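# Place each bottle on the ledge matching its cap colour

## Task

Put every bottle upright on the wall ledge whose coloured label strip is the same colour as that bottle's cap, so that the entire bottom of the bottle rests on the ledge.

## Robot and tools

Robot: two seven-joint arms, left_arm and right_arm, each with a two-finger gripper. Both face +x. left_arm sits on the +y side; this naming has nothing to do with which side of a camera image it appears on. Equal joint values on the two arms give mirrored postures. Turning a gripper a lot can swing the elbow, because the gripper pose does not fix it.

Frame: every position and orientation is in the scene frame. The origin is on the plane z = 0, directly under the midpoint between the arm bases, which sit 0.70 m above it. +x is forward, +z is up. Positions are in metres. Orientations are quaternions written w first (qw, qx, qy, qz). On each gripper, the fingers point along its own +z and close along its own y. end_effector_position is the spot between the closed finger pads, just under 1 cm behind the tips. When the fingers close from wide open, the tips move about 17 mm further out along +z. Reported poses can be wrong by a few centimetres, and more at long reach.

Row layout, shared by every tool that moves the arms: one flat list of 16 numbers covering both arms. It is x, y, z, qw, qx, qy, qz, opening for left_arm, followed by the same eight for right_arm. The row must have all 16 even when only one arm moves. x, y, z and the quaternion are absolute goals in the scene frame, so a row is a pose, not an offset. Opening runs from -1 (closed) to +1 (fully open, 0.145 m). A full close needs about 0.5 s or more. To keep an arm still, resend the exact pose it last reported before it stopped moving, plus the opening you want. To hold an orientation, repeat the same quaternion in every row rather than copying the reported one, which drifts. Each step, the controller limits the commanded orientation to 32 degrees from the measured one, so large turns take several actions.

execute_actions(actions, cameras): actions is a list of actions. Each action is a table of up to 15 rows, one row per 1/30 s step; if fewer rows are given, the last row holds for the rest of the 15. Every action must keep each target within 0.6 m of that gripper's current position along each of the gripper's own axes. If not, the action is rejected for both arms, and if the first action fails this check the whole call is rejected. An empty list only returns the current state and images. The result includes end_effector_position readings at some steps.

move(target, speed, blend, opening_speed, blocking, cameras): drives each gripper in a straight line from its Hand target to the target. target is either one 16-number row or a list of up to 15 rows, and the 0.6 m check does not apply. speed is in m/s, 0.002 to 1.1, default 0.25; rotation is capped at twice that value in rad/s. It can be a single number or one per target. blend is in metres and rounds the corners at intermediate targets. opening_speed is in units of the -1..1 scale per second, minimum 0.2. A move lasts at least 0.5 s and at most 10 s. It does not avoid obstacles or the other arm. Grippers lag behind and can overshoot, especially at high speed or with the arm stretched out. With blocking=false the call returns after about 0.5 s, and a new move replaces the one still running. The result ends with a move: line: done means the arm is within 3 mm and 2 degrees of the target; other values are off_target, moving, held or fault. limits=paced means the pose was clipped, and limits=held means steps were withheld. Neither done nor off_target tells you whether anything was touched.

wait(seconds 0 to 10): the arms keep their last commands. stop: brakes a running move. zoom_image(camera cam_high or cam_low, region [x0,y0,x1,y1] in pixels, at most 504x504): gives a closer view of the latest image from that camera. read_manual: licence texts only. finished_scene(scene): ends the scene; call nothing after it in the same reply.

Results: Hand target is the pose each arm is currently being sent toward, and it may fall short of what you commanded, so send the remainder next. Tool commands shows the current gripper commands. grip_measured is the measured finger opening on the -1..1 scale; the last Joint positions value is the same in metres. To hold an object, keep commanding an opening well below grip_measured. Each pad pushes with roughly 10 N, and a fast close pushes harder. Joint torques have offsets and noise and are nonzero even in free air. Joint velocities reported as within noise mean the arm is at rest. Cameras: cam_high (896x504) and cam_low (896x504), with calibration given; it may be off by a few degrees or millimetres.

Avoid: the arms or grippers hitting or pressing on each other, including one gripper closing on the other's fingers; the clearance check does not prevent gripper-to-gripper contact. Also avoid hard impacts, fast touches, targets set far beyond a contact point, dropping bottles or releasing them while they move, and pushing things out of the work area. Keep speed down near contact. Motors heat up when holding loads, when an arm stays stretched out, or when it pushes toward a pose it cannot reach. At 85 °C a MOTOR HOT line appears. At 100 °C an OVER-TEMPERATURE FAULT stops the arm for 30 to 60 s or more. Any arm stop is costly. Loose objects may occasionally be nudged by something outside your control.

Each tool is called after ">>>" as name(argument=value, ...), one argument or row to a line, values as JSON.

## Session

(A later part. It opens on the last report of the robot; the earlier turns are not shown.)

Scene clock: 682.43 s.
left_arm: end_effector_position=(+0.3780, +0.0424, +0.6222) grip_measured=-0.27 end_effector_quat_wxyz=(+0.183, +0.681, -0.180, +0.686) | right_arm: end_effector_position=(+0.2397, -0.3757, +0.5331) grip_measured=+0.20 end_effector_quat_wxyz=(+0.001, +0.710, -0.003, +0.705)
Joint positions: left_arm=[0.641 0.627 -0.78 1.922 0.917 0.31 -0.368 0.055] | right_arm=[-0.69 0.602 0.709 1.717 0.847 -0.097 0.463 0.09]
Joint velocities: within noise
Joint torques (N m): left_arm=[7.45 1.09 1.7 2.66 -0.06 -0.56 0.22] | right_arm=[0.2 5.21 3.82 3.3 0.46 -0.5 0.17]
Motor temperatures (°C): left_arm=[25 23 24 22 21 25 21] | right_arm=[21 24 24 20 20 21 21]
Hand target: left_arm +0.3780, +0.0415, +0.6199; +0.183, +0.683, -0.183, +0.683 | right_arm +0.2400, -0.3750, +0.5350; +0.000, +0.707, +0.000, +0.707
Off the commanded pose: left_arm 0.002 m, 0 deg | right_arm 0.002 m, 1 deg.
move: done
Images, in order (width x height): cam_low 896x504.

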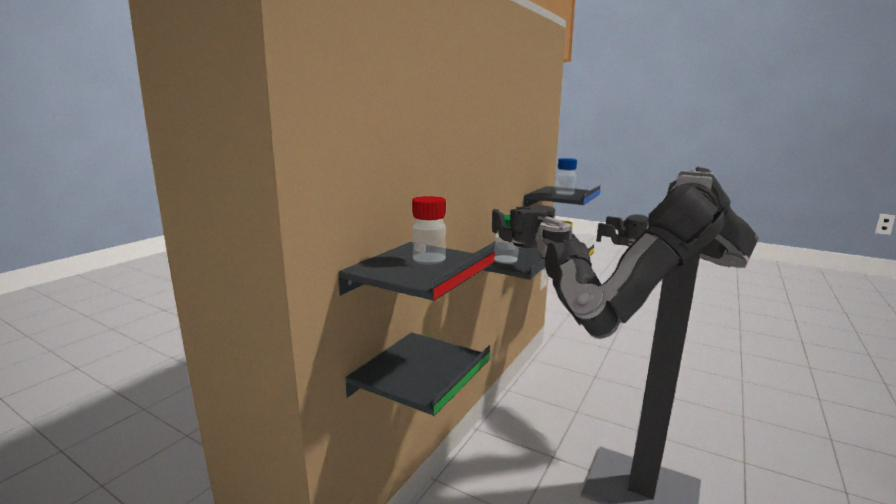

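>>> move(
  target=[
    [0.378,0.0415,0.655,0.183,0.683,-0.183,0.683,-0.7,0.24,-0.375,0.535,0,0.7071,0,0.7071,0.2],
    [0.304,0.085,0.66,0.183,0.683,-0.183,0.683,-0.7,0.24,-0.375,0.535,0,0.7071,0,0.7071,0.2],
    [0.265,0.19,0.655,0.1227,0.6964,-0.1227,0.6964,-0.7,0.24,-0.375,0.535,0,0.7071,0,0.7071,0.2],
    [0.24,0.26,0.61,0.0618,0.7044,-0.0618,0.7044,-0.7,0.24,-0.375,0.535,0,0.7071,0,0.7071,0.2],
    [0.235,0.36,0.558,0,0.7071,0,0.7071,-0.7,0.24,-0.375,0.535,0,0.7071,0,0.7071,0.2],
  ],
  speed=0.13,
  blend=[0.005,0.01,0.01,0.02,0],
)

>>> zoom_image(
  camera="cam_low",
  region=[400, 200, 650, 400],
)

Scene clock: 697.97 s.
left_arm: end_effector_position=(+0.2349, +0.3614, +0.5567) grip_measured=-0.27 end_effector_quat_wxyz=(-0.002, +0.711, +0.002, +0.703) | right_arm: end_effector_position=(+0.2397, -0.3757, +0.5331) grip_measured=+0.20 end_effector_quat_wxyz=(+0.001, +0.710, -0.003, +0.705)
Joint positions: left_arm=[-0.868 0.674 0.746 1.87 0.958 -0.115 0.326 0.055] | right_arm=[-0.69 0.602 0.709 1.717 0.847 -0.097 0.463 0.09]
Joint velocities: within noise
Joint torques (N m): left_arm=[0.62 3.63 2.14 3.66 0.32 -0.89 0.22] | right_arm=[0.2 5.31 3.86 3.26 0.48 -0.48 0.18]
Motor temperatures (°C): left_arm=[25 22 25 22 21 25 21] | right_arm=[21 24 24 20 20 21 21]
Hand target: left_arm +0.2350, +0.3600, +0.5581; +0.000, +0.707, +0.000, +0.707 | right_arm +0.2400, -0.3750, +0.5350; +0.000, +0.707, +0.000, +0.707
Off the commanded pose: left_arm 0.002 m, 1 deg | right_arm 0.002 m, 1 deg.
move: done

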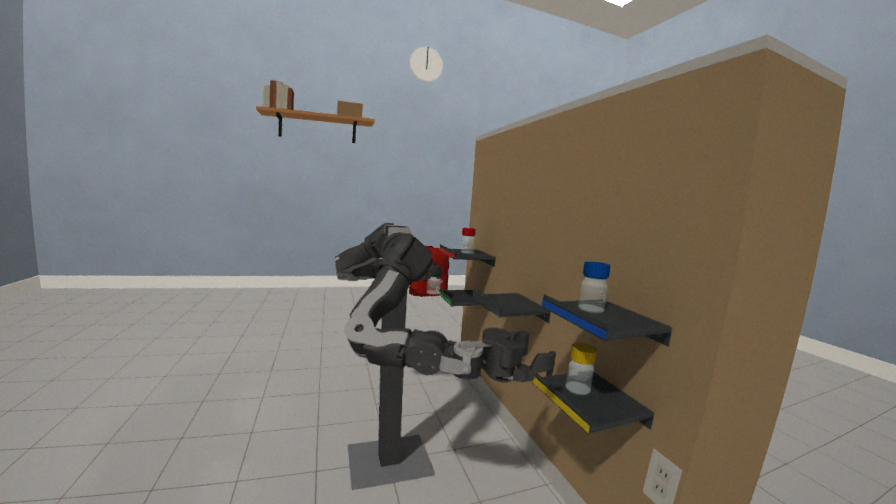

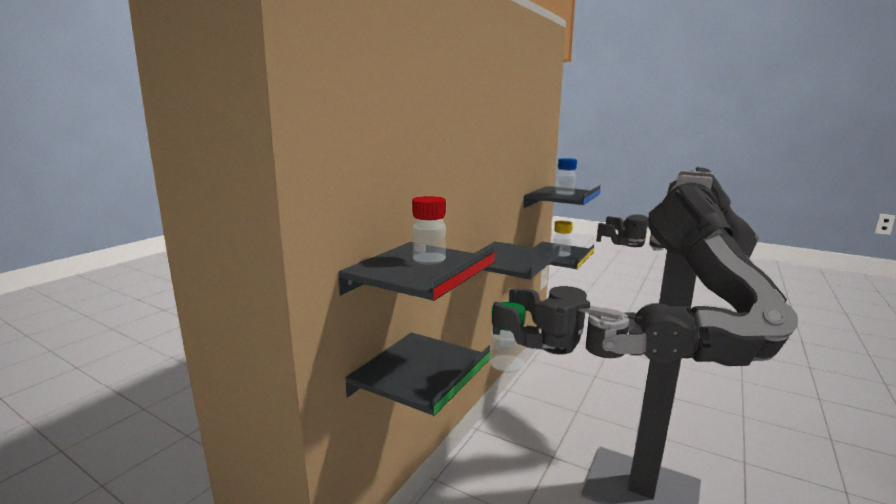

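Scaled by 2.016 from the camera's 896x504 image, which has a finer 1280x720 frame.

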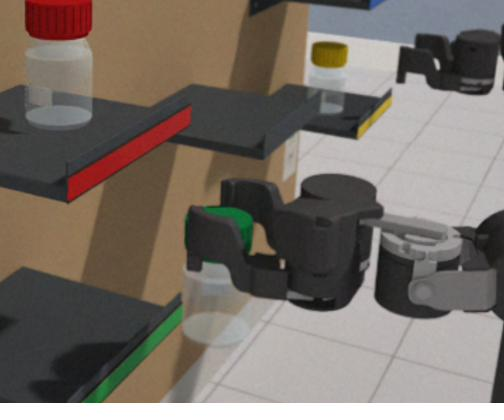

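>>> move(
  target=[
    [0.25,0.376,0.560,0,0.7071,0,0.7071,-0.7,0.24,-0.375,0.535,0,0.7071,0,0.7071,0.2],
    [0.368,0.377,0.560,0,0.7071,0,0.7071,-0.7,0.24,-0.375,0.535,0,0.7071,0,0.7071,0.2],
    [0.368,0.377,0.532,0,0.7071,0,0.7071,-0.7,0.24,-0.375,0.535,0,0.7071,0,0.7071,0.2],
    [0.368,0.377,0.518,0,0.7071,0,0.7071,-0.7,0.24,-0.375,0.535,0,0.7071,0,0.7071,0.2],
  ],
  speed=[0.14,0.14,0.08,0.03],
  blend=[0.01,0,0,0],
)

>>> zoom_image(
  camera="cam_low",
  region=[330, 220, 580, 420],
)

Scene clock: 711.10 s.
left_arm: end_effector_position=(+0.3692, +0.3783, +0.5305) grip_measured=-0.27 end_effector_quat_wxyz=(-0.003, +0.692, -0.001, +0.722) | right_arm: end_effector_position=(+0.2397, -0.3757, +0.5331) grip_measured=+0.20 end_effector_quat_wxyz=(+0.001, +0.710, -0.003, +0.705)
Joint positions: left_arm=[-0.001 0.865 0.067 1.275 0.88 -0.185 0.268 0.055] | right_arm=[-0.69 0.602 0.709 1.717 0.847 -0.097 0.463 0.09]
Joint velocities: within noise
Joint torques (N m): left_arm=[3.28 6.18 0.53 2.07 0.16 0.08 0.11] | right_arm=[0.12 5.1 3.85 3.26 0.48 -0.48 0.16]
Motor temperatures (°C): left_arm=[24 23 24 22 21 26 21] | right_arm=[21 24 24 20 20 21 21]
Hand target: left_arm +0.3676, +0.3769, +0.5180; +0.000, +0.707, +0.000, +0.707 | right_arm +0.2400, -0.3750, +0.5350; +0.000, +0.707, +0.000, +0.707
Off the commanded pose: left_arm 0.013 m, 3 deg | right_arm 0.002 m, 1 deg.
move: off_target (left_arm)

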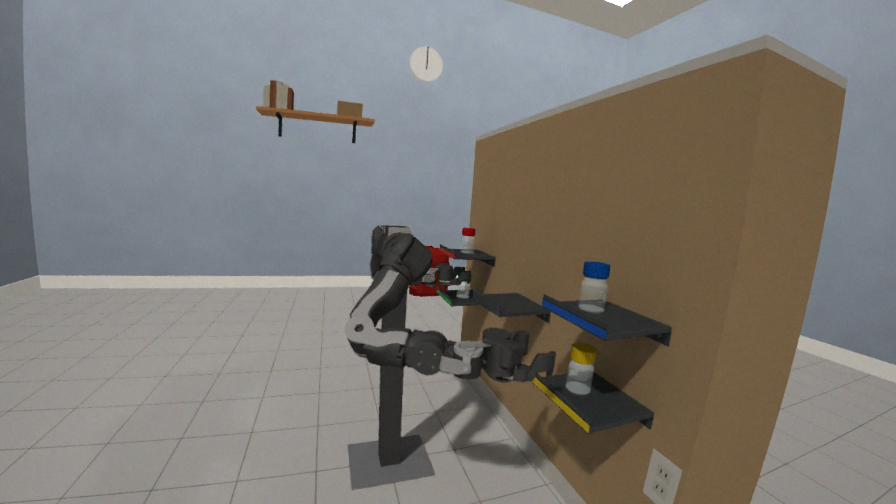

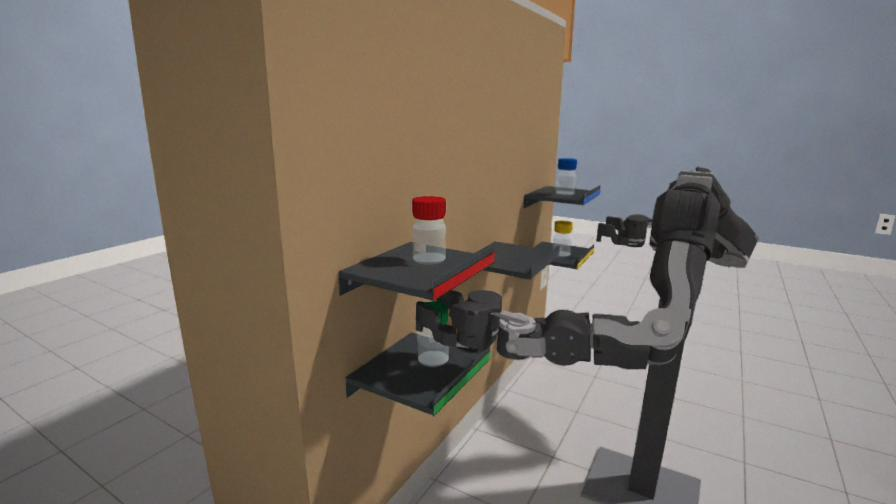

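Scaled by 2.016 from the camera's 896x504 image, which has a finer 1280x720 frame.

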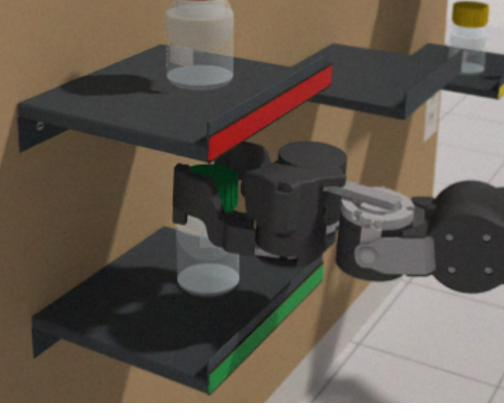

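>>> move(
  target=[
    [0.368,0.377,0.525,0,0.7071,0,0.7071,-0.7,0.24,-0.375,0.535,0,0.7071,0,0.7071,0.2],
    [0.368,0.377,0.525,0,0.7071,0,0.7071,0.2,0.24,-0.375,0.535,0,0.7071,0,0.7071,0.2],
    [0.31,0.377,0.534,0,0.7071,0,0.7071,0.2,0.24,-0.375,0.535,0,0.7071,0,0.7071,0.2],
    [0.24,0.375,0.54,0,0.7071,0,0.7071,0.2,0.24,-0.375,0.535,0,0.7071,0,0.7071,0.2],
  ],
  speed=0.12,
  opening_speed=0.7,
)

>>> zoom_image(
  camera="cam_low",
  region=[330, 120, 630, 420],
)

>>> zoom_image(
  camera="cam_high",
  region=[430, 200, 680, 430],
)

Scene clock: 728.13 s.
left_arm: end_effector_position=(+0.2397, +0.3762, +0.5390) grip_measured=+0.20 end_effector_quat_wxyz=(-0.002, +0.708, +0.003, +0.706) | right_arm: end_effector_position=(+0.2397, -0.3757, +0.5331) grip_measured=+0.20 end_effector_quat_wxyz=(+0.001, +0.710, -0.003, +0.705)
Joint positions: left_arm=[-0.86 0.76 0.656 1.734 1.004 -0.245 0.335 0.09] | right_arm=[-0.69 0.602 0.709 1.717 0.847 -0.097 0.463 0.09]
Joint velocities: within noise
Joint torques (N m): left_arm=[0.17 4.79 2.91 3.63 0.35 -0.65 0.23] | right_arm=[0.2 5.21 3.92 3.38 0.45 -0.49 0.18]
Motor temperatures (°C): left_arm=[23 24 24 22 21 25 21] | right_arm=[21 24 24 20 20 21 21]
Hand target: left_arm +0.2400, +0.3750, +0.5401; +0.000, +0.707, +0.000, +0.707 | right_arm +0.2400, -0.3750, +0.5350; +0.000, +0.707, +0.000, +0.707
Off the commanded pose: left_arm 0.002 m, 0 deg | right_arm 0.002 m, 1 deg.
move: done; target 2's new opening was sent with left_arm's hand 0.007 m and 1 deg from that target

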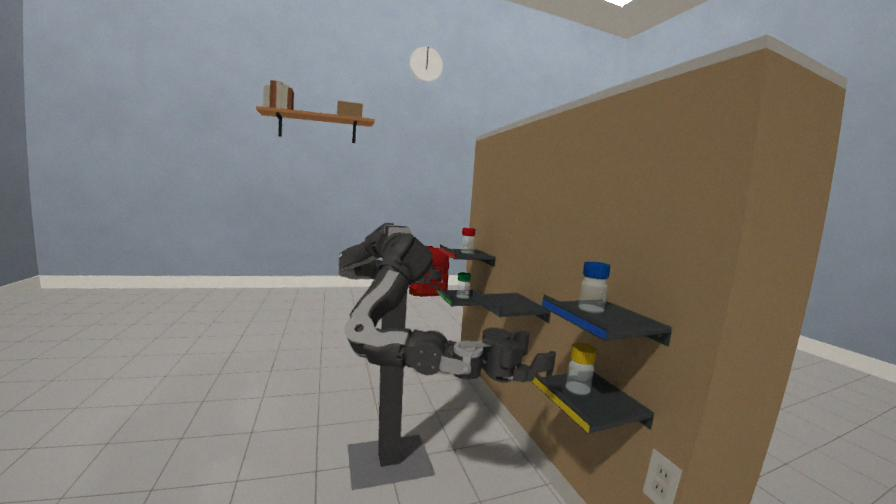

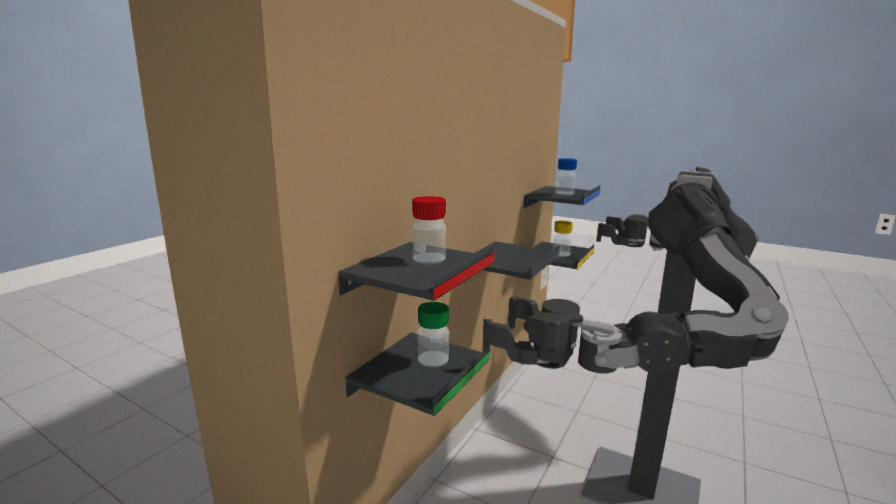

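Scaled by 1.680 from the camera's 896x504 image, which has a finer 1280x720 frame.

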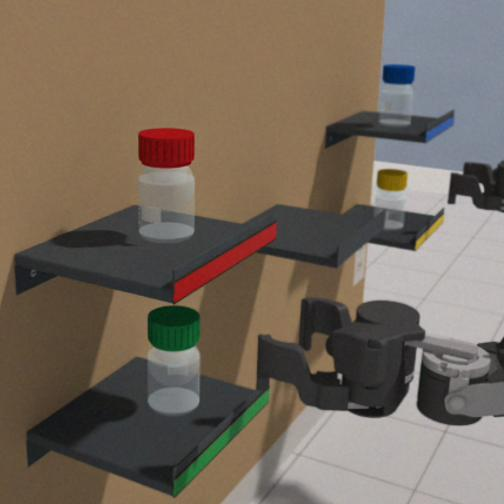

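Scaled by 2.016 from the camera's 896x504 image, which has a finer 1280x720 frame.

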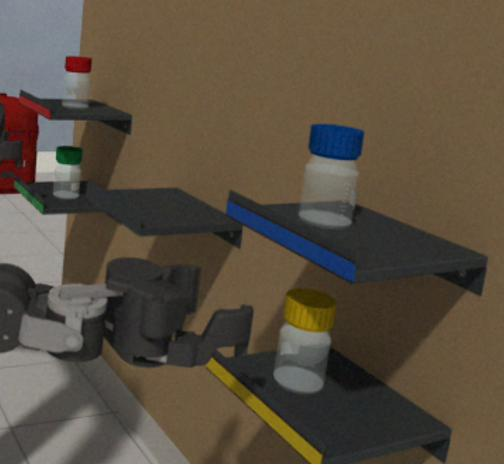

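>>> finished_scene(
  scene=2,
)

The scene is finished: the task was done.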